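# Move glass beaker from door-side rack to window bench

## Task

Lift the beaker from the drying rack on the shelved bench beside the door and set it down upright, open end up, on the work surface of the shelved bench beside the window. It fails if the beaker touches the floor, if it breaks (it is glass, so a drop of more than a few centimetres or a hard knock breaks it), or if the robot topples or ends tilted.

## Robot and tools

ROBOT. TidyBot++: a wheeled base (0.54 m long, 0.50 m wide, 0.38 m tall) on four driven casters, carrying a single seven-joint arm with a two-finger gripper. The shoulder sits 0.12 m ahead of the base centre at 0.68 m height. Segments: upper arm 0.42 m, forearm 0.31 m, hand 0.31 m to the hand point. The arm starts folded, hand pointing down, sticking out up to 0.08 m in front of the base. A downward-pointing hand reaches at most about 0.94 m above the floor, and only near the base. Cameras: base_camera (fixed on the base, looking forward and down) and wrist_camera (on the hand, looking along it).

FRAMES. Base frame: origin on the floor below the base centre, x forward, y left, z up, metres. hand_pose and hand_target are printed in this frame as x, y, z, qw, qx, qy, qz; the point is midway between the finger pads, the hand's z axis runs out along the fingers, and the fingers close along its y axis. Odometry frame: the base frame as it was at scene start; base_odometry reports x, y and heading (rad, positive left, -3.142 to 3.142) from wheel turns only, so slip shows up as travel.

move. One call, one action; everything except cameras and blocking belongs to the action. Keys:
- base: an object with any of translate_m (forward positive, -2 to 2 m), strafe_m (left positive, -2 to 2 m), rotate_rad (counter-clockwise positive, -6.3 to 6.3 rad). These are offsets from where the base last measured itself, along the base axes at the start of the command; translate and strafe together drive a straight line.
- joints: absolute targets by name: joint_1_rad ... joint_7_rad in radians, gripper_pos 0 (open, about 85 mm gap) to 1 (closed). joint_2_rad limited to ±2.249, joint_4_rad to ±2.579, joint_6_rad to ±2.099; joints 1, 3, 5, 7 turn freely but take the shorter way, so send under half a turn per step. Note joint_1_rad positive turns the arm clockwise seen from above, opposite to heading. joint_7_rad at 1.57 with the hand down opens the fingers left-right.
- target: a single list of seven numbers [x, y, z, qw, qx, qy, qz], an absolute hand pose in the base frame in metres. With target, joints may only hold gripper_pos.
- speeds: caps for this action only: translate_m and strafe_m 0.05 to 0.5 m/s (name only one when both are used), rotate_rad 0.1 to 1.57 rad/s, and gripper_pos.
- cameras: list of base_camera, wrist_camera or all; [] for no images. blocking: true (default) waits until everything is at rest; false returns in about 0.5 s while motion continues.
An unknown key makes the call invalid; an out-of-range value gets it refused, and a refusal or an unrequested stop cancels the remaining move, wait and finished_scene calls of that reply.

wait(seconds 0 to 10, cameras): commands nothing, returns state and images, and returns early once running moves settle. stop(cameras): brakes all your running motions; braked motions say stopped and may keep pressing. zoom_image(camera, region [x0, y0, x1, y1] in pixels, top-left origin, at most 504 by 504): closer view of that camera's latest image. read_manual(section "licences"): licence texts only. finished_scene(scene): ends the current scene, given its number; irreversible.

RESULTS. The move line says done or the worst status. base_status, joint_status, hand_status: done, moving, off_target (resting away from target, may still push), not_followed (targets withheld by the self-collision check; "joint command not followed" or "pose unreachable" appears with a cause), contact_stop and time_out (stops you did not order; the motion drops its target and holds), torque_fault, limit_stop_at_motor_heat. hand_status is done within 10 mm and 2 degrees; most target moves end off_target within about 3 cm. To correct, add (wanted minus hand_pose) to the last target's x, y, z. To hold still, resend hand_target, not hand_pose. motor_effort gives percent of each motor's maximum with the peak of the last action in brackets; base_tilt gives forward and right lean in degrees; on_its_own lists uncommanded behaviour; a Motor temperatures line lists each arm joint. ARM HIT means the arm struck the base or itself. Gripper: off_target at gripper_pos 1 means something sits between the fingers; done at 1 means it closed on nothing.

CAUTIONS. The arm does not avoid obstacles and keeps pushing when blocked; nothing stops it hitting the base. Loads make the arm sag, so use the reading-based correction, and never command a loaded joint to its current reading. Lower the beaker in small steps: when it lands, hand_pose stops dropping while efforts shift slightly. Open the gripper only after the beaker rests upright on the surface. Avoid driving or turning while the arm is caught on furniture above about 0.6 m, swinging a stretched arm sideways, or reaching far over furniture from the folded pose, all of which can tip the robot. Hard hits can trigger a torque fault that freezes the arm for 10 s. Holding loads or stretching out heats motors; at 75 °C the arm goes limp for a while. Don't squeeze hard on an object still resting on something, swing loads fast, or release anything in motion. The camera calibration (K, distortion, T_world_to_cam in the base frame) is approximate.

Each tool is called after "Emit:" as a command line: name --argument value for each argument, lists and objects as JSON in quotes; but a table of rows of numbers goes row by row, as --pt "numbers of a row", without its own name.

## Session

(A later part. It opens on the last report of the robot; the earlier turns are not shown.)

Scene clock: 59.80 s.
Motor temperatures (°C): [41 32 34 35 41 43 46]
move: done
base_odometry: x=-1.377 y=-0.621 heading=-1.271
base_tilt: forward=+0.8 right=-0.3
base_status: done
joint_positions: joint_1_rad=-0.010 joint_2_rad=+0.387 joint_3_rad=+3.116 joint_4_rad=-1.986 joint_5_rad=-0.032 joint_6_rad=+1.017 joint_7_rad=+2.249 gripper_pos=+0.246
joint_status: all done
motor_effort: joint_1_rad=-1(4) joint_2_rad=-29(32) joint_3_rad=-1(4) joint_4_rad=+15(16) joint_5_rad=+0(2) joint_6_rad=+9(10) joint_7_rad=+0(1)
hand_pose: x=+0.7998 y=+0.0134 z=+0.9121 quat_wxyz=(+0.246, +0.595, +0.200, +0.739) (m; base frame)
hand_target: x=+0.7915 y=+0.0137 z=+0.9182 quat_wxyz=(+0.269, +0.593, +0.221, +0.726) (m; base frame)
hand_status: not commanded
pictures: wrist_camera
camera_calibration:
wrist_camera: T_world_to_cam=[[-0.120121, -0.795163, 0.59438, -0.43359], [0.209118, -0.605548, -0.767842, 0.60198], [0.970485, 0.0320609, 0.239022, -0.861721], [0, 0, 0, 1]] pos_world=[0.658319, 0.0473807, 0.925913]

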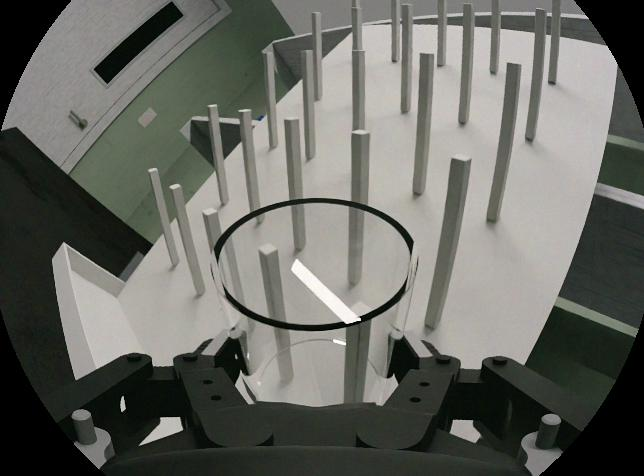

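Emit:
move --base '{"translate_m": -0.028, "strafe_m": 0.03}' --joints '{"joint_2_rad": 0.305}' --speeds '{"translate_m": 0.1}' --cameras '["wrist_camera"]'

Scene clock: 61.23 s.
Motor temperatures (°C): [41 32 34 35 41 43 46]
move: done
base_odometry: x=-1.356 y=-0.585 heading=-1.271
base_tilt: forward=+0.8 right=-0.2
base_status: done
joint_positions: joint_1_rad=-0.011 joint_2_rad=+0.339 joint_3_rad=+3.116 joint_4_rad=-1.988 joint_5_rad=-0.032 joint_6_rad=+1.017 joint_7_rad=+2.249 gripper_pos=+0.247
joint_status: all done
motor_effort: joint_1_rad=-1(3) joint_2_rad=-28(32) joint_3_rad=-1(3) joint_4_rad=+16(16) joint_5_rad=-1(2) joint_6_rad=+9(10) joint_7_rad=-1(1)
hand_pose: x=+0.7878 y=+0.0142 z=+0.9436 quat_wxyz=(+0.250, +0.577, +0.195, +0.753) (m; base frame)
hand_target: x=+0.7802 y=+0.0136 z=+0.9482 quat_wxyz=(+0.274, +0.577, +0.214, +0.739) (m; base frame)
hand_status: not commanded
pictures: wrist_camera
camera_calibration:
wrist_camera: T_world_to_cam=[[-0.146572, -0.795564, 0.587872, -0.426258], [0.245297, -0.60496, -0.757531, 0.590965], [0.958304, 0.0331707, 0.28382, -0.890281], [0, 0, 0, 1]] pos_world=[0.64572, 0.0479258, 0.950938]

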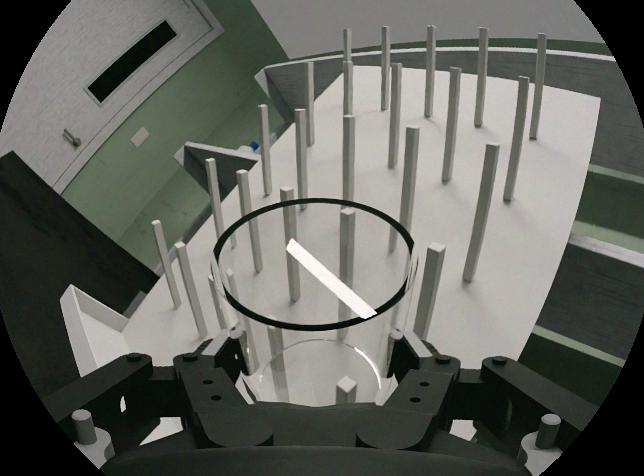

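Emit:
move --base '{"translate_m": -0.032, "strafe_m": 0.034}' --joints '{"joint_2_rad": 0.26}' --speeds '{"translate_m": 0.12}' --cameras '["wrist_camera"]'

Scene clock: 62.53 s.
Motor temperatures (°C): [41 32 34 35 41 43 46]
move: done
base_odometry: x=-1.333 y=-0.544 heading=-1.271
base_tilt: forward=+0.8 right=-0.2
base_status: done
joint_positions: joint_1_rad=-0.010 joint_2_rad=+0.291 joint_3_rad=+3.116 joint_4_rad=-1.988 joint_5_rad=-0.032 joint_6_rad=+1.017 joint_7_rad=+2.249 gripper_pos=+0.247
joint_status: all done
motor_effort: joint_1_rad=-1(2) joint_2_rad=-27(32) joint_3_rad=-1(3) joint_4_rad=+16(17) joint_5_rad=+0(1) joint_6_rad=+9(10) joint_7_rad=+0(1)
hand_pose: x=+0.7746 y=+0.0137 z=+0.9750 quat_wxyz=(+0.254, +0.559, +0.188, +0.766) (m; base frame)
hand_target: x=+0.7675 y=+0.0134 z=+0.9777 quat_wxyz=(+0.278, +0.560, +0.208, +0.752) (m; base frame)
hand_status: not commanded
pictures: wrist_camera
camera_calibration:
wrist_camera: T_world_to_cam=[[-0.174473, -0.795788, 0.579897, -0.417571], [0.280501, -0.604697, -0.745427, 0.578611], [0.943863, 0.0326054, 0.328723, -0.919141], [0, 0, 0, 1]] pos_world=[0.632388, 0.0475552, 0.975603]

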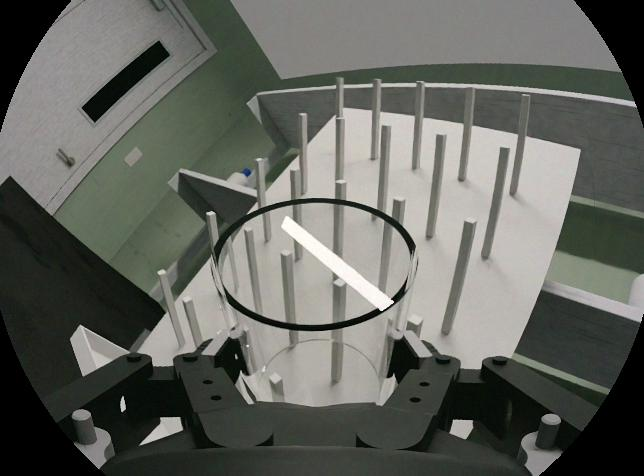

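Emit:
move --base '{"translate_m": -0.14, "strafe_m": 0.143}' --cameras '[]'

Emit:
move --base '{"translate_m": -0.116, "strafe_m": 0.785, "rotate_rad": 2.4}' --joints '{"joint_1_rad": 0.02, "joint_2_rad": 0.265, "joint_4_rad": -2.013, "joint_6_rad": 1.09, "joint_7_rad": 4.77}'

Emit:
zoom_image --camera "wrist_camera" --region '[100, 30, 550, 430]'

Scene clock: 66.47 s.
Motor temperatures (°C): [41 32 34 35 41 43 46]
move: done
base_odometry: x=-1.237 y=-0.368 heading=-1.271
base_tilt: forward=+0.8 right=-0.3
base_status: done
joint_positions: joint_1_rad=-0.015 joint_2_rad=+0.288 joint_3_rad=+3.116 joint_4_rad=-1.988 joint_5_rad=-0.032 joint_6_rad=+1.017 joint_7_rad=+2.249 gripper_pos=+0.247
joint_status: not commanded
motor_effort: joint_1_rad=+0(2) joint_2_rad=-27(30) joint_3_rad=-1(2) joint_4_rad=+17(17) joint_5_rad=+0(1) joint_6_rad=+9(10) joint_7_rad=-1(1)
hand_pose: x=+0.7736 y=+0.0168 z=+0.9769 quat_wxyz=(+0.253, +0.558, +0.189, +0.768) (m; base frame)
hand_target: x=+0.7675 y=+0.0134 z=+0.9777 quat_wxyz=(+0.278, +0.560, +0.208, +0.752) (m; base frame)
hand_status: not commanded
pictures: none
No camera images: "cameras" was empty.

Scene clock: 69.90 s.
Motor temperatures (°C): [41 32 34 35 41 43 46]
move: done
base_odometry: x=-0.521 y=-0.026 heading=+1.129
base_tilt: forward=+0.8 right=-0.3
base_status: done
joint_positions: joint_1_rad=+0.012 joint_2_rad=+0.288 joint_3_rad=+3.118 joint_4_rad=-1.992 joint_5_rad=-0.032 joint_6_rad=+1.030 joint_7_rad=+4.695 gripper_pos=+0.247
joint_status: all done
motor_effort: joint_1_rad=+0(5) joint_2_rad=-27(31) joint_3_rad=-2(5) joint_4_rad=+16(17) joint_5_rad=+0(2) joint_6_rad=+9(10) joint_7_rad=+0(2)
hand_pose: x=+0.7721 y=-0.0022 z=+0.9786 quat_wxyz=(+0.811, +0.021, +0.585, +0.012) (m; base frame)
hand_target: x=+0.7565 y=-0.0083 z=+0.9998 quat_wxyz=(+0.828, +0.005, +0.560, -0.022) (m; base frame)
hand_status: not commanded
pictures: base_camera, wrist_camera
camera_calibration:
wrist_camera: T_world_to_cam=[[0.0128652, 0.99899, 0.0430456, -0.0481403], [-0.27844, -0.0377673, 0.959711, -0.663434], [0.960367, -0.0243325, 0.277673, -0.88038], [0, 0, 0, 1]] pos_world=[0.661381, 0.00161377, 0.883235]

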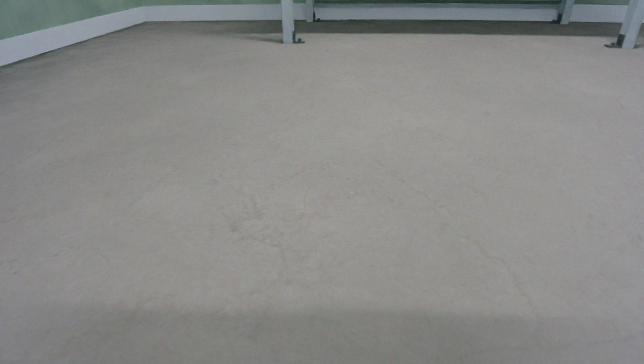

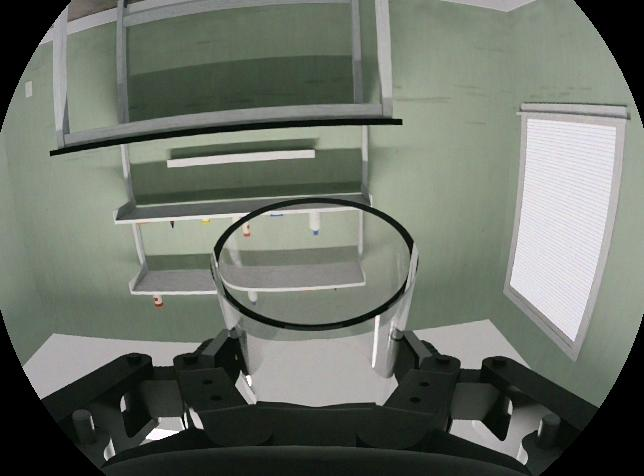

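Scaled by 1.120.

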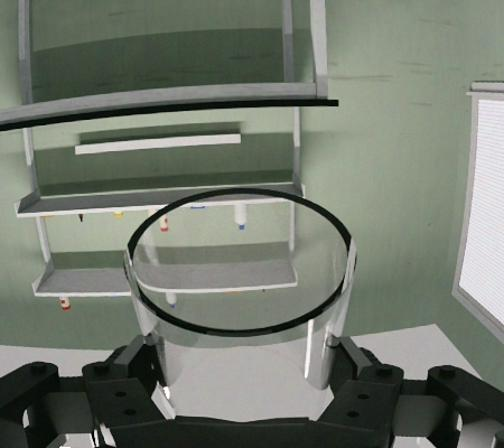

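Emit:
move --base '{"translate_m": 0.95, "strafe_m": -0.15}' --joints '{"joint_2_rad": 0.255, "joint_4_rad": -2.02, "joint_6_rad": 1.12, "joint_7_rad": 4.83}'

Emit:
zoom_image --camera "wrist_camera" --region '[220, 60, 420, 160]'

Scene clock: 74.63 s.
Motor temperatures (°C): [41 33 34 35 41 43 46]
move: done
base_odometry: x=+0.021 y=+0.769 heading=+1.129
base_tilt: forward=+0.8 right=-0.3
base_status: done
joint_positions: joint_1_rad=+0.012 joint_2_rad=+0.281 joint_3_rad=+3.118 joint_4_rad=-2.005 joint_5_rad=-0.032 joint_6_rad=+1.066 joint_7_rad=+4.765 gripper_pos=+0.247
joint_status: all done
motor_effort: joint_1_rad=+0(1) joint_2_rad=-26(30) joint_3_rad=-1(2) joint_4_rad=+17(17) joint_5_rad=+0(1) joint_6_rad=+9(10) joint_7_rad=+0(1)
hand_pose: x=+0.7650 y=-0.0025 z=+0.9869 quat_wxyz=(+0.819, +0.000, +0.573, -0.017) (m; base frame)
hand_target: x=+0.7491 y=-0.0085 z=+1.0111 quat_wxyz=(+0.836, -0.011, +0.546, -0.048) (m; base frame)
hand_status: not commanded
pictures: base_camera, wrist_camera
camera_calibration:
wrist_camera: T_world_to_cam=[[0.0369009, 0.999046, -0.0233567, -0.000955758], [-0.306022, 0.0335468, 0.951433, -0.644042], [0.951309, -0.0279611, 0.306968, -0.897824], [0, 0, 0, 1]] pos_world=[0.657052, -0.00254374, 0.888344]

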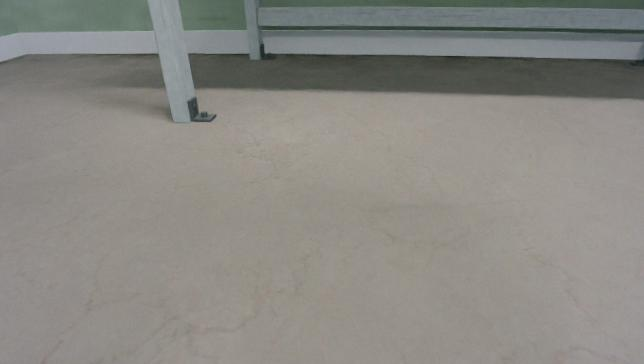

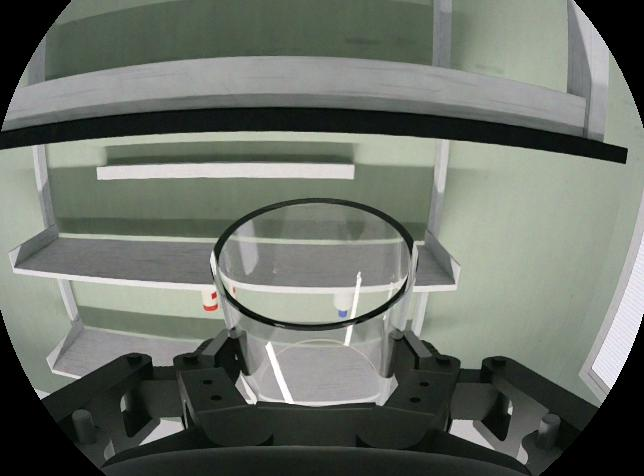

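Scaled by 2.520.

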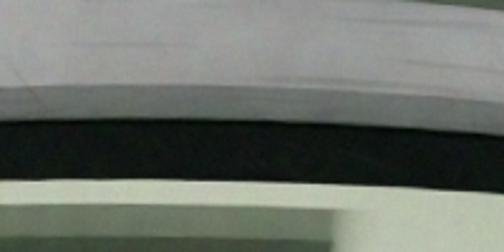

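Emit:
move --base '{"translate_m": 0.2}' --joints '{"joint_7_rad": 4.79}' --cameras '["wrist_camera"]'

Emit:
zoom_image --camera "wrist_camera" --region '[220, 60, 420, 160]'

Scene clock: 77.30 s.
Motor temperatures (°C): [41 33 34 35 41 43 46]
move: done
base_odometry: x=+0.106 y=+0.950 heading=+1.129
base_tilt: forward=+0.8 right=-0.3
base_status: done
joint_positions: joint_1_rad=+0.012 joint_2_rad=+0.280 joint_3_rad=+3.118 joint_4_rad=-2.005 joint_5_rad=-0.032 joint_6_rad=+1.067 joint_7_rad=+4.765 gripper_pos=+0.247
joint_status: all done
motor_effort: joint_1_rad=+0(2) joint_2_rad=-26(31) joint_3_rad=-1(2) joint_4_rad=+16(17) joint_5_rad=+0(1) joint_6_rad=+9(10) joint_7_rad=+0(1)
hand_pose: x=+0.7647 y=-0.0025 z=+0.9873 quat_wxyz=(+0.820, +0.000, +0.573, -0.017) (m; base frame)
hand_target: x=+0.7491 y=-0.0085 z=+1.0111 quat_wxyz=(+0.837, +0.000, +0.546, -0.031) (m; base frame)
hand_status: not commanded
pictures: wrist_camera
camera_calibration:
wrist_camera: T_world_to_cam=[[0.0368165, 0.999059, -0.0229415, -0.0012617], [-0.306832, 0.0331493, 0.951186, -0.643649], [0.951051, -0.0279802, 0.307764, -0.898272], [0, 0, 0, 1]] pos_world=[0.656857, -0.0025368, 0.888656]

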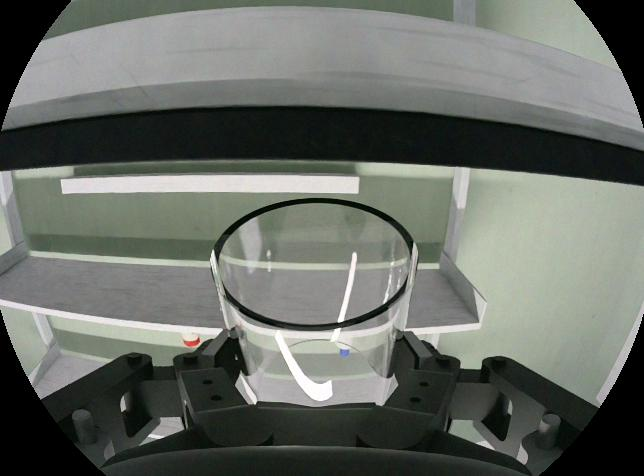

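Scaled by 2.520.

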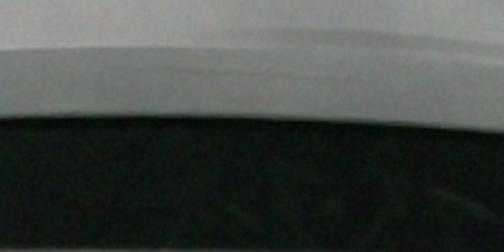

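Emit:
move --joints '{"joint_2_rad": 0.215}' --cameras '[]'

Emit:
move --base '{"translate_m": 0.128}' --speeds '{"translate_m": 0.2}' --cameras '["wrist_camera"]'

Emit:
zoom_image --camera "wrist_camera" --region '[200, 0, 450, 250]'

Scene clock: 78.90 s.
Motor temperatures (°C): [41 33 34 35 41 43 46]
move: done
base_odometry: x=+0.106 y=+0.950 heading=+1.129
base_tilt: forward=+0.8 right=-0.2
base_status: not commanded
joint_positions: joint_1_rad=+0.012 joint_2_rad=+0.252 joint_3_rad=+3.118 joint_4_rad=-2.005 joint_5_rad=-0.032 joint_6_rad=+1.067 joint_7_rad=+4.765 gripper_pos=+0.247
joint_status: all done
motor_effort: joint_1_rad=+0(1) joint_2_rad=-26(29) joint_3_rad=-1(2) joint_4_rad=+17(17) joint_5_rad=+0(1) joint_6_rad=+9(10) joint_7_rad=+0(1)
hand_pose: x=+0.7558 y=-0.0024 z=+1.0056 quat_wxyz=(+0.828, +0.000, +0.561, -0.017) (m; base frame)
hand_target: x=+0.7354 y=-0.0082 z=+1.0360 quat_wxyz=(+0.848, +0.000, +0.529, -0.031) (m; base frame)
hand_status: not commanded
pictures: none
No camera images: "cameras" was empty.

Scene clock: 80.27 s.
Motor temperatures (°C): [41 33 34 35 41 43 46]
move: done
base_odometry: x=+0.161 y=+1.066 heading=+1.129
base_tilt: forward=+0.8 right=-0.3
base_status: done
joint_positions: joint_1_rad=+0.012 joint_2_rad=+0.245 joint_3_rad=+3.118 joint_4_rad=-2.006 joint_5_rad=-0.032 joint_6_rad=+1.068 joint_7_rad=+4.765 gripper_pos=+0.247
joint_status: not commanded
motor_effort: joint_1_rad=+0(1) joint_2_rad=-26(29) joint_3_rad=-1(2) joint_4_rad=+17(17) joint_5_rad=+0(1) joint_6_rad=+9(10) joint_7_rad=+0(1)
hand_pose: x=+0.7534 y=-0.0024 z=+1.0101 quat_wxyz=(+0.830, +0.001, +0.558, -0.017) (m; base frame)
hand_target: x=+0.7354 y=-0.0082 z=+1.0360 quat_wxyz=(+0.848, +0.000, +0.529, -0.031) (m; base frame)
hand_status: not commanded
pictures: wrist_camera
camera_calibration:
wrist_camera: T_world_to_cam=[[0.0376642, 0.999048, -0.0220296, -0.00200702], [-0.340987, 0.0335711, 0.939468, -0.631181], [0.939313, -0.0278725, 0.341927, -0.920162], [0, 0, 0, 1]] pos_world=[0.649171, -0.00245269, 0.907558]

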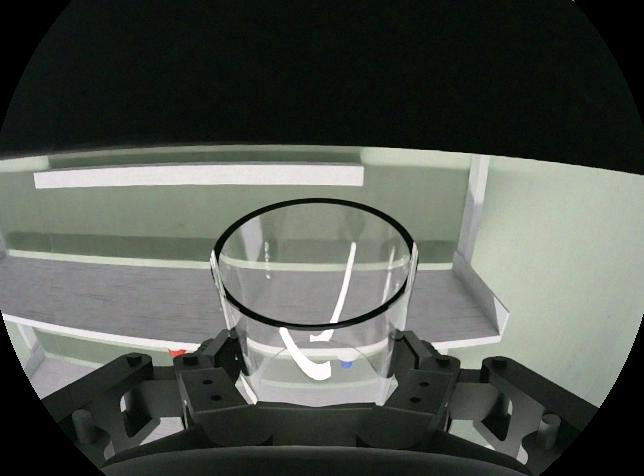

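Scaled by 2.016.

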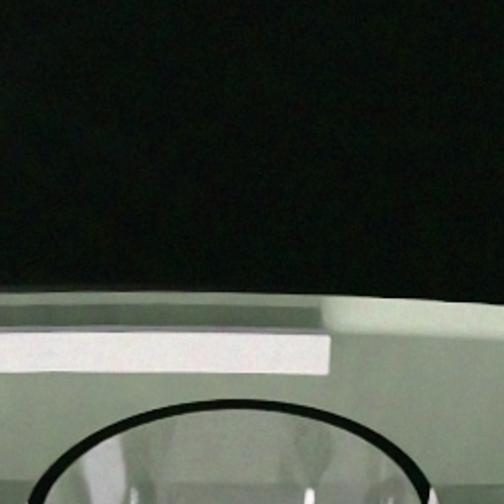

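Emit:
move --joints '{"joint_2_rad": 0.30, "joint_4_rad": -2.026, "joint_6_rad": 1.17}' --cameras '[]'

Emit:
move --joints '{"joint_2_rad": 0.32, "joint_4_rad": -2.045, "joint_6_rad": 1.23}'

Scene clock: 81.83 s.
Motor temperatures (°C): [41 33 34 35 41 43 46]
move: done
base_odometry: x=+0.161 y=+1.066 heading=+1.129
base_tilt: forward=+0.8 right=-0.3
base_status: not commanded
joint_positions: joint_1_rad=+0.012 joint_2_rad=+0.299 joint_3_rad=+3.118 joint_4_rad=-2.009 joint_5_rad=-0.032 joint_6_rad=+1.112 joint_7_rad=+4.765 gripper_pos=+0.247
joint_status: all done
motor_effort: joint_1_rad=+0(0) joint_2_rad=-26(30) joint_3_rad=-1(2) joint_4_rad=+16(17) joint_5_rad=+0(1) joint_6_rad=+10(10) joint_7_rad=-1(1)
hand_pose: x=+0.7651 y=-0.0029 z=+0.9865 quat_wxyz=(+0.826, +0.001, +0.563, -0.018) (m; base frame)
hand_target: x=+0.7567 y=-0.0091 z=+0.9937 quat_wxyz=(+0.837, +0.000, +0.547, -0.032) (m; base frame)
hand_status: not commanded
pictures: none
No camera images: "cameras" was empty.

Scene clock: 82.43 s.
Motor temperatures (°C): [41 33 34 35 41 43 46]
move: done
base_odometry: x=+0.161 y=+1.066 heading=+1.129
base_tilt: forward=+0.8 right=-0.2
base_status: not commanded
joint_positions: joint_1_rad=+0.012 joint_2_rad=+0.313 joint_3_rad=+3.118 joint_4_rad=-2.028 joint_5_rad=-0.032 joint_6_rad=+1.178 joint_7_rad=+4.765 gripper_pos=+0.247
joint_status: all done
motor_effort: joint_1_rad=+0(1) joint_2_rad=-27(29) joint_3_rad=-1(2) joint_4_rad=+15(17) joint_5_rad=+0(1) joint_6_rad=+9(11) joint_7_rad=-1(1)
hand_pose: x=+0.7596 y=-0.0034 z=+0.9865 quat_wxyz=(+0.835, +0.001, +0.550, -0.019) (m; base frame)
hand_target: x=+0.7535 y=-0.0096 z=+0.9883 quat_wxyz=(+0.842, +0.001, +0.538, -0.033) (m; base frame)
hand_status: not commanded
pictures: base_camera, wrist_camera
camera_calibration:
wrist_camera: T_world_to_cam=[[0.0412588, 0.998909, -0.0218589, -0.00464904], [-0.358945, 0.0352357, 0.932693, -0.586518], [0.932446, -0.0306357, 0.360008, -0.93063], [0, 0, 0, 1]] pos_world=[0.657427, -0.00320011, 0.881973]

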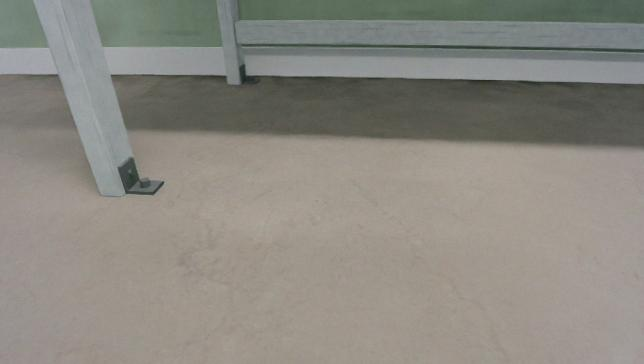

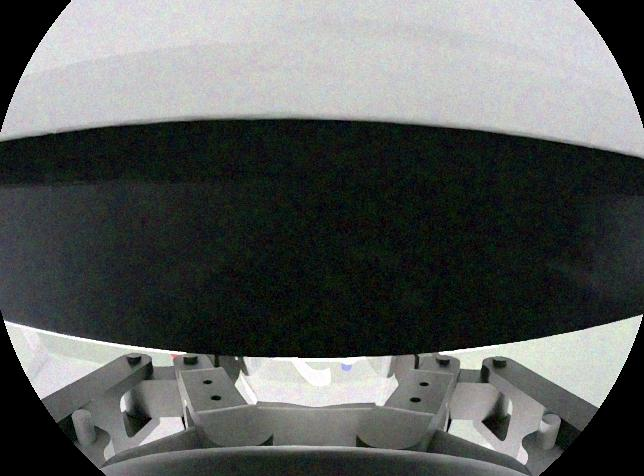

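Emit:
move --joints '{"joint_2_rad": 0.338, "joint_4_rad": -2.052, "joint_6_rad": 1.25}' --cameras '[]'

Emit:
move --joints '{"joint_2_rad": 0.35, "joint_4_rad": -2.057, "joint_6_rad": 1.262}' --cameras '[]'

Emit:
move --joints '{"joint_2_rad": 0.36, "joint_4_rad": -2.06, "joint_6_rad": 1.27}' --cameras '[]'

Scene clock: 83.60 s.
Motor temperatures (°C): [41 33 34 35 41 43 46]
move: done
base_odometry: x=+0.161 y=+1.066 heading=+1.129
base_tilt: forward=+0.8 right=-0.2
base_status: not commanded
joint_positions: joint_1_rad=+0.012 joint_2_rad=+0.330 joint_3_rad=+3.118 joint_4_rad=-2.033 joint_5_rad=-0.032 joint_6_rad=+1.197 joint_7_rad=+4.765 gripper_pos=+0.247
joint_status: all done
motor_effort: joint_1_rad=+0(1) joint_2_rad=-28(29) joint_3_rad=-1(2) joint_4_rad=+15(16) joint_5_rad=+0(0) joint_6_rad=+9(9) joint_7_rad=+0(1)
hand_pose: x=+0.7619 y=-0.0036 z=+0.9787 quat_wxyz=(+0.834, +0.001, +0.551, -0.019) (m; base frame)
hand_target: x=+0.7556 y=-0.0099 z=+0.9790 quat_wxyz=(+0.841, +0.001, +0.540, -0.033) (m; base frame)
hand_status: not commanded
pictures: none
No camera images: "cameras" was empty.

Scene clock: 84.17 s.
Motor temperatures (°C): [41 33 34 35 41 43 46]
move: done
base_odometry: x=+0.161 y=+1.066 heading=+1.129
base_tilt: forward=+0.8 right=-0.2
base_status: not commanded
joint_positions: joint_1_rad=+0.012 joint_2_rad=+0.340 joint_3_rad=+3.118 joint_4_rad=-2.037 joint_5_rad=-0.032 joint_6_rad=+1.207 joint_7_rad=+4.765 gripper_pos=+0.247
joint_status: all done
motor_effort: joint_1_rad=+0(1) joint_2_rad=-27(29) joint_3_rad=-1(2) joint_4_rad=+14(16) joint_5_rad=+0(1) joint_6_rad=+8(10) joint_7_rad=+0(1)
hand_pose: x=+0.7631 y=-0.0037 z=+0.9732 quat_wxyz=(+0.833, +0.001, +0.552, -0.019) (m; base frame)
hand_target: x=+0.7571 y=-0.0100 z=+0.9723 quat_wxyz=(+0.840, +0.001, +0.542, -0.033) (m; base frame)
hand_status: not commanded
pictures: none
No camera images: "cameras" was empty.

Scene clock: 84.70 s.
Motor temperatures (°C): [41 33 34 35 41 43 46]
move: done
base_odometry: x=+0.161 y=+1.066 heading=+1.129
base_tilt: forward=+0.8 right=-0.3
base_status: not commanded
joint_positions: joint_1_rad=+0.012 joint_2_rad=+0.345 joint_3_rad=+3.118 joint_4_rad=-2.037 joint_5_rad=-0.032 joint_6_rad=+1.218 joint_7_rad=+4.765 gripper_pos=+0.247
joint_status: all done
motor_effort: joint_1_rad=+0(1) joint_2_rad=-26(28) joint_3_rad=-1(2) joint_4_rad=+15(15) joint_5_rad=+0(1) joint_6_rad=+8(9) joint_7_rad=+0(1)
hand_pose: x=+0.7632 y=-0.0038 z=+0.9730 quat_wxyz=(+0.835, +0.002, +0.550, -0.019) (m; base frame)
hand_target: x=+0.7586 y=-0.0101 z=+0.9667 quat_wxyz=(+0.838, +0.001, +0.544, -0.033) (m; base frame)
hand_status: not commanded
pictures: none
No camera images: "cameras" was empty.

Emit:
move --joints '{"joint_2_rad": 0.37, "joint_4_rad": -2.064, "joint_6_rad": 1.28}'

Emit:
zoom_image --camera "wrist_camera" --region '[200, 200, 450, 450]'

Scene clock: 85.63 s.
Motor temperatures (°C): [41 33 34 35 41 43 46]
move: done
base_odometry: x=+0.161 y=+1.066 heading=+1.129
base_tilt: forward=+0.8 right=-0.2
base_status: not commanded
joint_positions: joint_1_rad=+0.012 joint_2_rad=+0.351 joint_3_rad=+3.118 joint_4_rad=-2.039 joint_5_rad=-0.032 joint_6_rad=+1.232 joint_7_rad=+4.765 gripper_pos=+0.247
joint_status: all done
motor_effort: joint_1_rad=+0(1) joint_2_rad=-26(28) joint_3_rad=-1(2) joint_4_rad=+14(15) joint_5_rad=+0(1) joint_6_rad=+8(9) joint_7_rad=-1(1)
hand_pose: x=+0.7630 y=-0.0039 z=+0.9727 quat_wxyz=(+0.837, +0.002, +0.547, -0.019) (m; base frame)
hand_target: x=+0.7597 y=-0.0102 z=+0.9612 quat_wxyz=(+0.837, +0.001, +0.546, -0.034) (m; base frame)
hand_status: not commanded
pictures: base_camera, wrist_camera
camera_calibration:
wrist_camera: T_world_to_cam=[[0.042962, 0.998836, -0.0219162, -0.0058492], [-0.365175, 0.036118, 0.930238, -0.565275], [0.929947, -0.0319616, 0.366302, -0.933071], [0, 0, 0, 1]] pos_world=[0.661534, -0.00356349, 0.867498]

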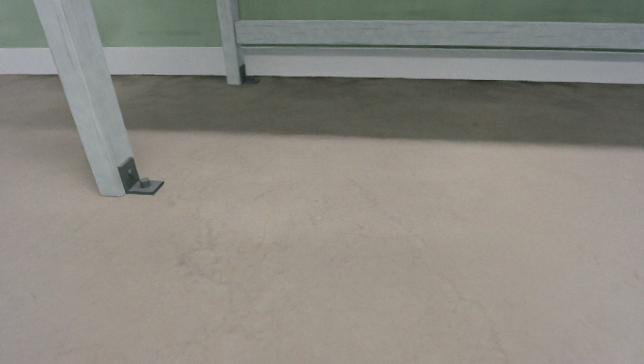

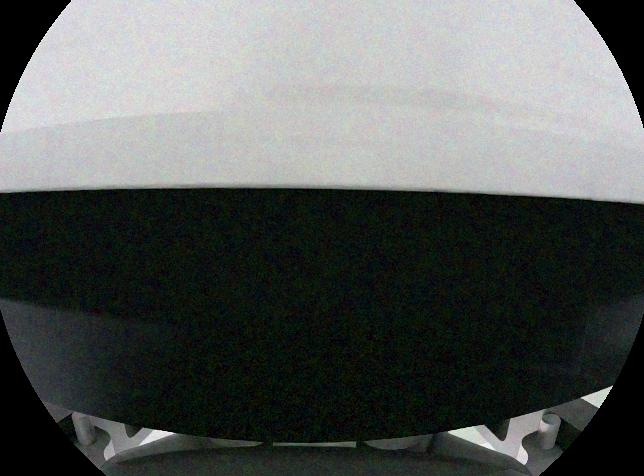

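Scaled by 2.016.

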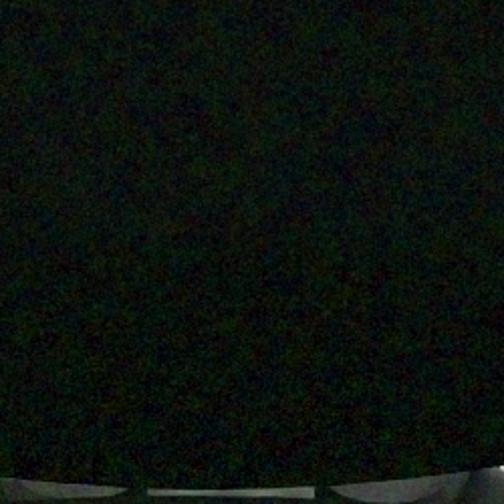

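Emit:
move --joints '{"joint_2_rad": 0.355, "joint_4_rad": -2.06, "joint_6_rad": 1.28}' --cameras '[]'

Emit:
move --joints '{"gripper_pos": 0.18}' --cameras '[]'

Emit:
move --joints '{"gripper_pos": 0.0}' --cameras '["wrist_camera"]'

Scene clock: 86.97 s.
Motor temperatures (°C): [41 33 34 35 41 43 46]
move: done
base_odometry: x=+0.161 y=+1.066 heading=+1.129
base_tilt: forward=+0.8 right=-0.3
base_status: not commanded
joint_positions: joint_1_rad=+0.012 joint_2_rad=+0.351 joint_3_rad=+3.118 joint_4_rad=-2.039 joint_5_rad=-0.032 joint_6_rad=+1.232 joint_7_rad=+4.765 gripper_pos=+0.247
joint_status: all done
motor_effort: joint_1_rad=+0(0) joint_2_rad=-27(27) joint_3_rad=-1(2) joint_4_rad=+14(15) joint_5_rad=+0(1) joint_6_rad=+8(9) joint_7_rad=+0(1)
hand_pose: x=+0.7630 y=-0.0039 z=+0.9727 quat_wxyz=(+0.837, +0.002, +0.547, -0.019) (m; base frame)
hand_target: x=+0.7559 y=-0.0101 z=+0.9727 quat_wxyz=(+0.842, +0.001, +0.538, -0.034) (m; base frame)
hand_status: not commanded
pictures: none
No camera images: "cameras" was empty.

Scene clock: 87.50 s.
Motor temperatures (°C): [41 33 34 35 41 43 46]
move: done
base_odometry: x=+0.161 y=+1.066 heading=+1.129
base_tilt: forward=+0.8 right=-0.3
base_status: not commanded
joint_positions: joint_1_rad=+0.012 joint_2_rad=+0.351 joint_3_rad=+3.118 joint_4_rad=-2.039 joint_5_rad=-0.032 joint_6_rad=+1.233 joint_7_rad=+4.765 gripper_pos=+0.180
joint_status: all done
motor_effort: joint_1_rad=+0(1) joint_2_rad=-27(27) joint_3_rad=-1(2) joint_4_rad=+14(14) joint_5_rad=-1(1) joint_6_rad=+8(8) joint_7_rad=+0(1)
hand_pose: x=+0.7629 y=-0.0039 z=+0.9728 quat_wxyz=(+0.837, +0.002, +0.547, -0.019) (m; base frame)
hand_target: x=+0.7559 y=-0.0101 z=+0.9727 quat_wxyz=(+0.842, +0.001, +0.538, -0.034) (m; base frame)
hand_status: not commanded
pictures: none
No camera images: "cameras" was empty.

Scene clock: 88.10 s.
Motor temperatures (°C): [41 33 34 35 41 43 46]
move: done
base_odometry: x=+0.161 y=+1.066 heading=+1.129
base_tilt: forward=+0.8 right=-0.3
base_status: not commanded
joint_positions: joint_1_rad=+0.012 joint_2_rad=+0.351 joint_3_rad=+3.118 joint_4_rad=-2.039 joint_5_rad=-0.032 joint_6_rad=+1.233 joint_7_rad=+4.765 gripper_pos=+0.000
joint_status: all done
motor_effort: joint_1_rad=+0(0) joint_2_rad=-27(28) joint_3_rad=-1(2) joint_4_rad=+14(14) joint_5_rad=+0(1) joint_6_rad=+8(8) joint_7_rad=+0(1)
hand_pose: x=+0.7629 y=-0.0039 z=+0.9728 quat_wxyz=(+0.837, +0.002, +0.547, -0.019) (m; base frame)
hand_target: x=+0.7559 y=-0.0101 z=+0.9727 quat_wxyz=(+0.842, +0.001, +0.538, -0.034) (m; base frame)
hand_status: not commanded
pictures: wrist_camera
camera_calibration:
wrist_camera: T_world_to_cam=[[0.0429978, 0.998835, -0.0219014, -0.00587844], [-0.365746, 0.0361369, 0.930013, -0.564782], [0.929721, -0.0319781, 0.366874, -0.933406], [0, 0, 0, 1]] pos_world=[0.661493, -0.0035675, 0.867568]

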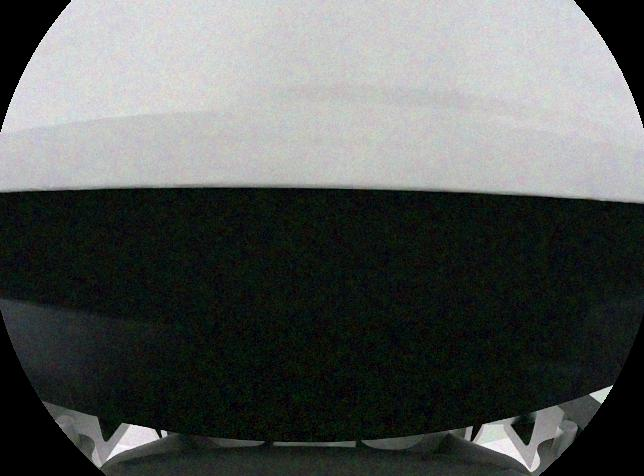

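Emit:
move --base '{"translate_m": -0.24}' --speeds '{"translate_m": 0.25}' --cameras '["wrist_camera"]'

Emit:
move --joints '{"joint_2_rad": 0.07, "joint_4_rad": -1.67, "joint_6_rad": -0.105, "joint_7_rad": 1.65}'

Emit:
zoom_image --camera "wrist_camera" --region '[200, 150, 450, 400]'

Scene clock: 90.30 s.
Motor temperatures (°C): [41 33 34 35 41 43 46]
move: done
base_odometry: x=+0.058 y=+0.849 heading=+1.129
base_tilt: forward=+0.7 right=-0.3
base_status: done
joint_positions: joint_1_rad=+0.013 joint_2_rad=+0.353 joint_3_rad=+3.118 joint_4_rad=-2.040 joint_5_rad=-0.032 joint_6_rad=+1.234 joint_7_rad=+4.765 gripper_pos=+0.000
joint_status: not commanded
motor_effort: joint_1_rad=+0(1) joint_2_rad=-26(29) joint_3_rad=-1(2) joint_4_rad=+14(15) joint_5_rad=+0(1) joint_6_rad=+8(9) joint_7_rad=+0(1)
hand_pose: x=+0.7634 y=-0.0045 z=+0.9709 quat_wxyz=(+0.836, +0.002, +0.548, -0.020) (m; base frame)
hand_target: x=+0.7559 y=-0.0101 z=+0.9727 quat_wxyz=(+0.842, +0.001, +0.538, -0.034) (m; base frame)
hand_status: not commanded
pictures: wrist_camera
camera_calibration:
wrist_camera: T_world_to_cam=[[0.043824, 0.998797, -0.0220174, -0.00588147], [-0.363053, 0.0364537, 0.931055, -0.565909], [0.930737, -0.032809, 0.364214, -0.931348], [0, 0, 0, 1]] pos_world=[0.661643, -0.00405274, 0.865973]

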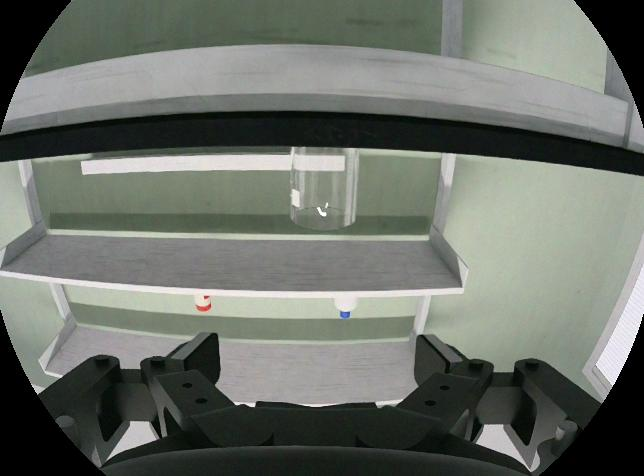

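Scene clock: 93.70 s.
Motor temperatures (°C): [41 33 34 35 41 43 46]
move: done
base_odometry: x=+0.058 y=+0.849 heading=+1.129
base_tilt: forward=+0.7 right=-0.2
base_status: not commanded
joint_positions: joint_1_rad=+0.013 joint_2_rad=+0.100 joint_3_rad=+3.118 joint_4_rad=-1.682 joint_5_rad=-0.032 joint_6_rad=-0.053 joint_7_rad=+1.725 gripper_pos=+0.000
joint_status: all done
motor_effort: joint_1_rad=-1(1) joint_2_rad=-23(29) joint_3_rad=-1(2) joint_4_rad=+19(19) joint_5_rad=-1(1) joint_6_rad=+8(10) joint_7_rad=+0(2)
hand_pose: x=+0.7685 y=+0.0080 z=+0.9531 quat_wxyz=(+0.032, +0.792, +0.053, +0.607) (m; base frame)
hand_target: x=+0.7576 y=+0.0063 z=+0.9644 quat_wxyz=(+0.008, +0.797, +0.019, +0.604) (m; base frame)
hand_status: not commanded
pictures: base_camera, wrist_camera
camera_calibration:
wrist_camera: T_world_to_cam=[[0.0518729, -0.991453, 0.11971, -0.144267], [-0.220456, -0.128282, -0.966924, 1.15284], [0.974017, 0.0237664, -0.225226, -0.401153], [0, 0, 0, 1]] pos_world=[0.652363, 0.0143885, 1.04163]

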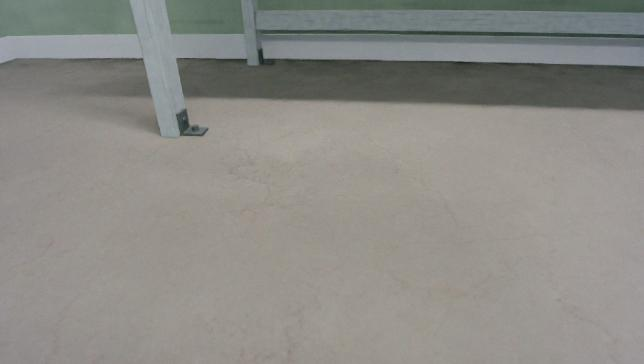

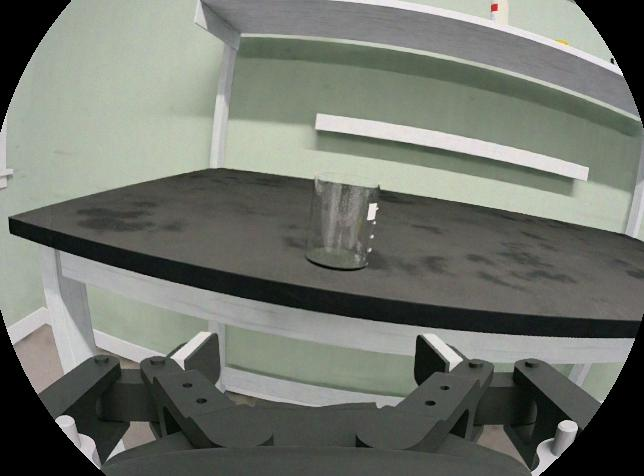

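Scaled by 2.016.

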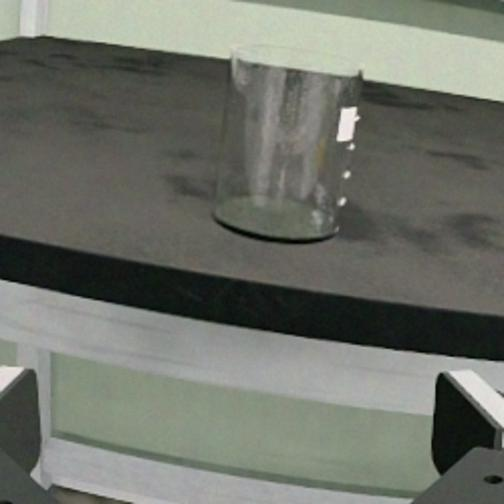

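Emit:
move --base '{"translate_m": 0.14, "strafe_m": -0.005}' --joints '{"joint_7_rad": 1.56}' --speeds '{"translate_m": 0.25}' --cameras '["wrist_camera"]'

Emit:
zoom_image --camera "wrist_camera" --region '[200, 200, 450, 450]'

Scene clock: 97.17 s.
Motor temperatures (°C): [41 33 34 36 41 43 46]
move: done
base_odometry: x=+0.123 y=+0.974 heading=+1.129
base_tilt: forward=+0.8 right=-0.2
base_status: done
joint_positions: joint_1_rad=+0.013 joint_2_rad=+0.090 joint_3_rad=+3.118 joint_4_rad=-1.681 joint_5_rad=-0.032 joint_6_rad=-0.055 joint_7_rad=+1.620 gripper_pos=+0.000
joint_status: all done
motor_effort: joint_1_rad=+0(2) joint_2_rad=-22(27) joint_3_rad=-1(2) joint_4_rad=+19(20) joint_5_rad=-1(1) joint_6_rad=+8(9) joint_7_rad=+0(1)
hand_pose: x=+0.7658 y=+0.0079 z=+0.9598 quat_wxyz=(+0.001, +0.791, +0.011, +0.611) (m; base frame)
hand_target: x=+0.7576 y=+0.0063 z=+0.9644 quat_wxyz=(-0.020, +0.797, -0.017, +0.604) (m; base frame)
hand_status: not commanded
pictures: wrist_camera
camera_calibration:
wrist_camera: T_world_to_cam=[[0.0242284, -0.999522, 0.0191921, -0.0273497], [-0.214703, -0.0239522, -0.976386, 1.16253], [0.976379, 0.0195357, -0.21518, -0.408435], [0, 0, 0, 1]] pos_world=[0.649049, 0.00848763, 1.04772]

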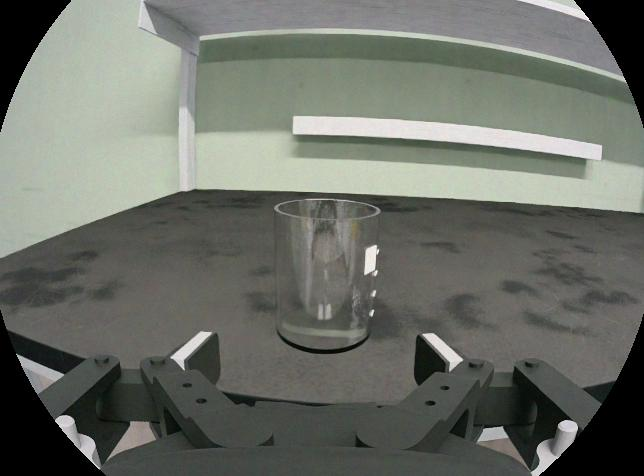

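Scaled by 2.016.

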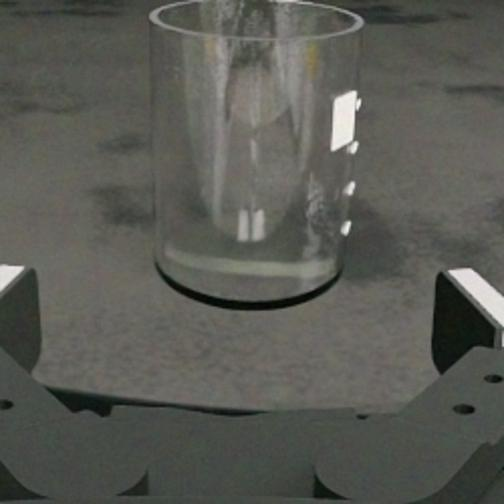

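Emit:
move --base '{"translate_m": 0.102, "strafe_m": -0.006}' --speeds '{"translate_m": 0.2}' --cameras '["wrist_camera"]'

Emit:
zoom_image --camera "wrist_camera" --region '[200, 200, 450, 450]'

Scene clock: 98.93 s.
Motor temperatures (°C): [41 33 34 36 41 43 46]
move: done
base_odometry: x=+0.172 y=+1.063 heading=+1.129
base_tilt: forward=+0.8 right=-0.2
base_status: done
joint_positions: joint_1_rad=+0.013 joint_2_rad=+0.086 joint_3_rad=+3.118 joint_4_rad=-1.680 joint_5_rad=-0.032 joint_6_rad=-0.056 joint_7_rad=+1.620 gripper_pos=+0.000
joint_status: not commanded
motor_effort: joint_1_rad=+0(1) joint_2_rad=-22(26) joint_3_rad=+0(2) joint_4_rad=+19(19) joint_5_rad=-1(1) joint_6_rad=+8(9) joint_7_rad=-1(1)
hand_pose: x=+0.7646 y=+0.0079 z=+0.9628 quat_wxyz=(+0.001, +0.790, +0.011, +0.613) (m; base frame)
hand_target: x=+0.7576 y=+0.0063 z=+0.9644 quat_wxyz=(-0.020, +0.797, -0.017, +0.604) (m; base frame)
hand_status: not commanded
pictures: wrist_camera
camera_calibration:
wrist_camera: T_world_to_cam=[[0.0241751, -0.99952, 0.0193491, -0.0274625], [-0.210626, -0.0240128, -0.977272, 1.1629], [0.977268, 0.0195503, -0.211105, -0.411192], [0, 0, 0, 1]] pos_world=[0.647446, 0.00851406, 1.0502]

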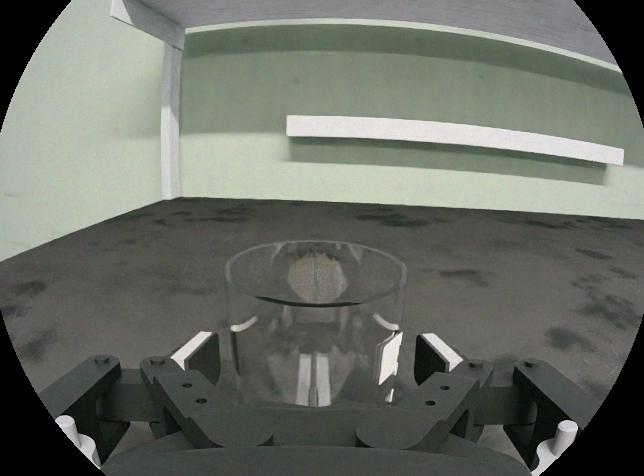

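Scaled by 2.016.

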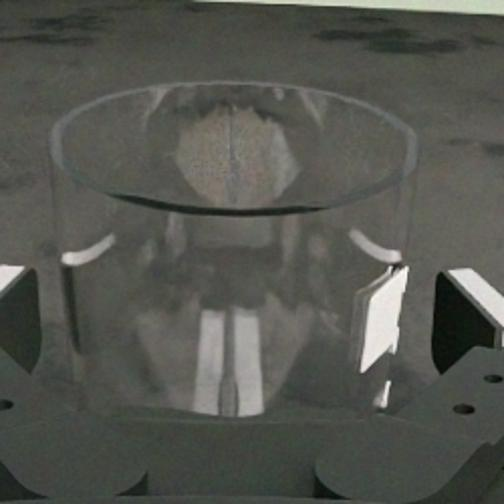

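Emit:
move --joints '{"gripper_pos": 0.28}' --cameras '[]'

Emit:
move --joints '{"joint_2_rad": 0.02}' --cameras '["wrist_camera"]'

Scene clock: 99.93 s.
Motor temperatures (°C): [41 33 34 36 41 43 46]
move: off_target
base_odometry: x=+0.172 y=+1.063 heading=+1.129
base_tilt: forward=+0.8 right=-0.3
base_status: not commanded
joint_positions: joint_1_rad=+0.013 joint_2_rad=+0.086 joint_3_rad=+3.118 joint_4_rad=-1.679 joint_5_rad=-0.032 joint_6_rad=-0.056 joint_7_rad=+1.620 gripper_pos=+0.243
joint_status: gripper_pos off_target (ended at +0.243, target +0.280)
motor_effort: joint_1_rad=+0(1) joint_2_rad=-22(24) joint_3_rad=-1(2) joint_4_rad=+19(19) joint_5_rad=+0(1) joint_6_rad=+8(9) joint_7_rad=+0(1)
hand_pose: x=+0.7647 y=+0.0079 z=+0.9632 quat_wxyz=(+0.001, +0.790, +0.011, +0.613) (m; base frame)
hand_target: x=+0.7576 y=+0.0063 z=+0.9644 quat_wxyz=(-0.020, +0.797, -0.017, +0.604) (m; base frame)
hand_status: not commanded
pictures: none
No camera images: "cameras" was empty.

Scene clock: 100.77 s.
Motor temperatures (°C): [41 33 34 36 41 43 46]
move: done
base_odometry: x=+0.172 y=+1.063 heading=+1.129
base_tilt: forward=+0.8 right=-0.3
base_status: not commanded
joint_positions: joint_1_rad=+0.013 joint_2_rad=+0.056 joint_3_rad=+3.118 joint_4_rad=-1.679 joint_5_rad=-0.032 joint_6_rad=-0.064 joint_7_rad=+1.620 gripper_pos=+0.243
joint_status: all done
motor_effort: joint_1_rad=+0(1) joint_2_rad=-23(25) joint_3_rad=-1(2) joint_4_rad=+20(20) joint_5_rad=-1(1) joint_6_rad=+10(10) joint_7_rad=+0(1)
hand_pose: x=+0.7556 y=+0.0081 z=+0.9798 quat_wxyz=(+0.001, +0.783, +0.011, +0.622) (m; base frame)
hand_target: x=+0.7427 y=+0.0066 z=+0.9959 quat_wxyz=(-0.020, +0.782, -0.016, +0.623) (m; base frame)
hand_status: not commanded
pictures: wrist_camera
camera_calibration:
wrist_camera: T_world_to_cam=[[0.0239906, -0.999506, 0.0203007, -0.0281788], [-0.188691, -0.0244687, -0.981732, 1.16543], [0.981743, 0.0197217, -0.189185, -0.42366], [0, 0, 0, 1]] pos_world=[0.636507, 0.00870699, 1.06456]

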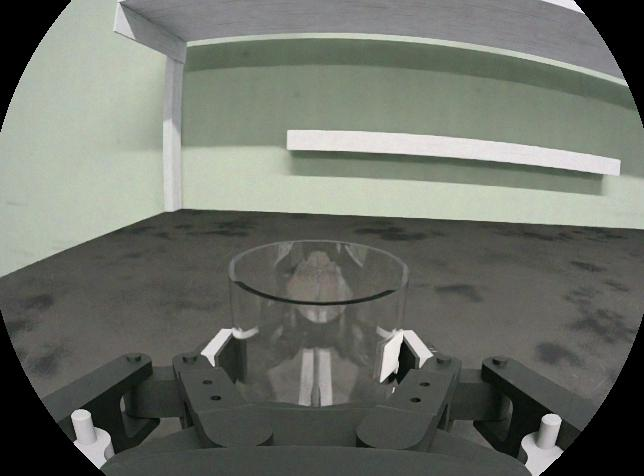

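Emit:
move --base '{"translate_m": 0.12}' --speeds '{"translate_m": 0.2}' --cameras '[]'

Emit:
move --joints '{"joint_2_rad": 0.085}' --cameras '[]'

Emit:
move --joints '{"joint_2_rad": 0.105}' --cameras '["wrist_camera"]'

Scene clock: 102.80 s.
Motor temperatures (°C): [41 33 34 36 41 43 46]
move: done
base_odometry: x=+0.224 y=+1.172 heading=+1.129
base_tilt: forward=+0.8 right=-0.2
base_status: done
joint_positions: joint_1_rad=+0.013 joint_2_rad=+0.046 joint_3_rad=+3.118 joint_4_rad=-1.679 joint_5_rad=-0.032 joint_6_rad=-0.064 joint_7_rad=+1.620 gripper_pos=+0.243
joint_status: not commanded
motor_effort: joint_1_rad=+0(1) joint_2_rad=-22(26) joint_3_rad=+0(2) joint_4_rad=+20(21) joint_5_rad=-1(1) joint_6_rad=+9(10) joint_7_rad=-1(1)
hand_pose: x=+0.7524 y=+0.0081 z=+0.9864 quat_wxyz=(+0.001, +0.780, +0.011, +0.626) (m; base frame)
hand_target: x=+0.7427 y=+0.0066 z=+0.9959 quat_wxyz=(-0.020, +0.782, -0.016, +0.623) (m; base frame)
hand_status: not commanded
pictures: none
No camera images: "cameras" was empty.

Scene clock: 103.60 s.
Motor temperatures (°C): [41 33 34 36 41 43 46]
move: done
base_odometry: x=+0.224 y=+1.172 heading=+1.129
base_tilt: forward=+0.8 right=-0.2
base_status: not commanded
joint_positions: joint_1_rad=+0.013 joint_2_rad=+0.083 joint_3_rad=+3.118 joint_4_rad=-1.678 joint_5_rad=-0.032 joint_6_rad=-0.065 joint_7_rad=+1.620 gripper_pos=+0.243
joint_status: all done
motor_effort: joint_1_rad=+0(0) joint_2_rad=-23(25) joint_3_rad=-2(2) joint_4_rad=+19(20) joint_5_rad=-1(1) joint_6_rad=+9(10) joint_7_rad=-1(1)
hand_pose: x=+0.7633 y=+0.0080 z=+0.9634 quat_wxyz=(+0.001, +0.791, +0.011, +0.611) (m; base frame)
hand_target: x=+0.7618 y=+0.0062 z=+0.9548 quat_wxyz=(-0.020, +0.801, -0.017, +0.598) (m; base frame)
hand_status: not commanded
pictures: none
No camera images: "cameras" was empty.

Scene clock: 104.17 s.
Motor temperatures (°C): [41 33 34 36 41 43 46]
move: done
base_odometry: x=+0.224 y=+1.172 heading=+1.129
base_tilt: forward=+0.8 right=-0.3
base_status: not commanded
joint_positions: joint_1_rad=+0.013 joint_2_rad=+0.086 joint_3_rad=+3.118 joint_4_rad=-1.675 joint_5_rad=-0.032 joint_6_rad=-0.065 joint_7_rad=+1.620 gripper_pos=+0.243
joint_status: all done
motor_effort: joint_1_rad=+0(1) joint_2_rad=-22(23) joint_3_rad=-2(2) joint_4_rad=+19(19) joint_5_rad=-1(1) joint_6_rad=+8(9) joint_7_rad=+0(1)
hand_pose: x=+0.7648 y=+0.0080 z=+0.9632 quat_wxyz=(+0.001, +0.791, +0.011, +0.611) (m; base frame)
hand_target: x=+0.7671 y=+0.0061 z=+0.9419 quat_wxyz=(-0.020, +0.807, -0.017, +0.590) (m; base frame)
hand_status: not commanded
pictures: wrist_camera
camera_calibration:
wrist_camera: T_world_to_cam=[[0.0245385, -0.999514, 0.0192317, -0.0275528], [-0.214337, -0.0240503, -0.976464, 1.16545], [0.976451, 0.0198389, -0.214823, -0.407056], [0, 0, 0, 1]] pos_world=[0.647946, 0.00856562, 1.05111]

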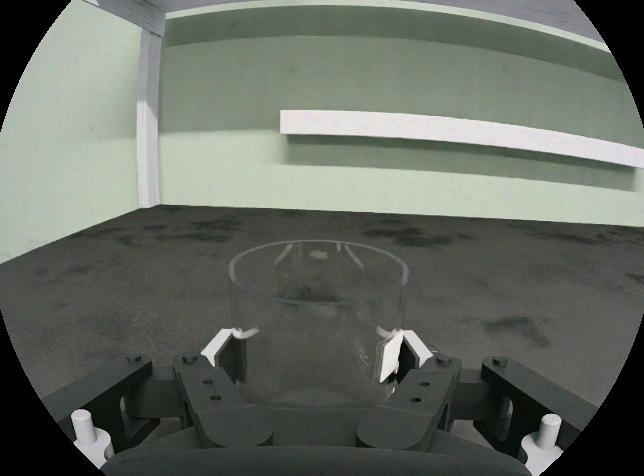

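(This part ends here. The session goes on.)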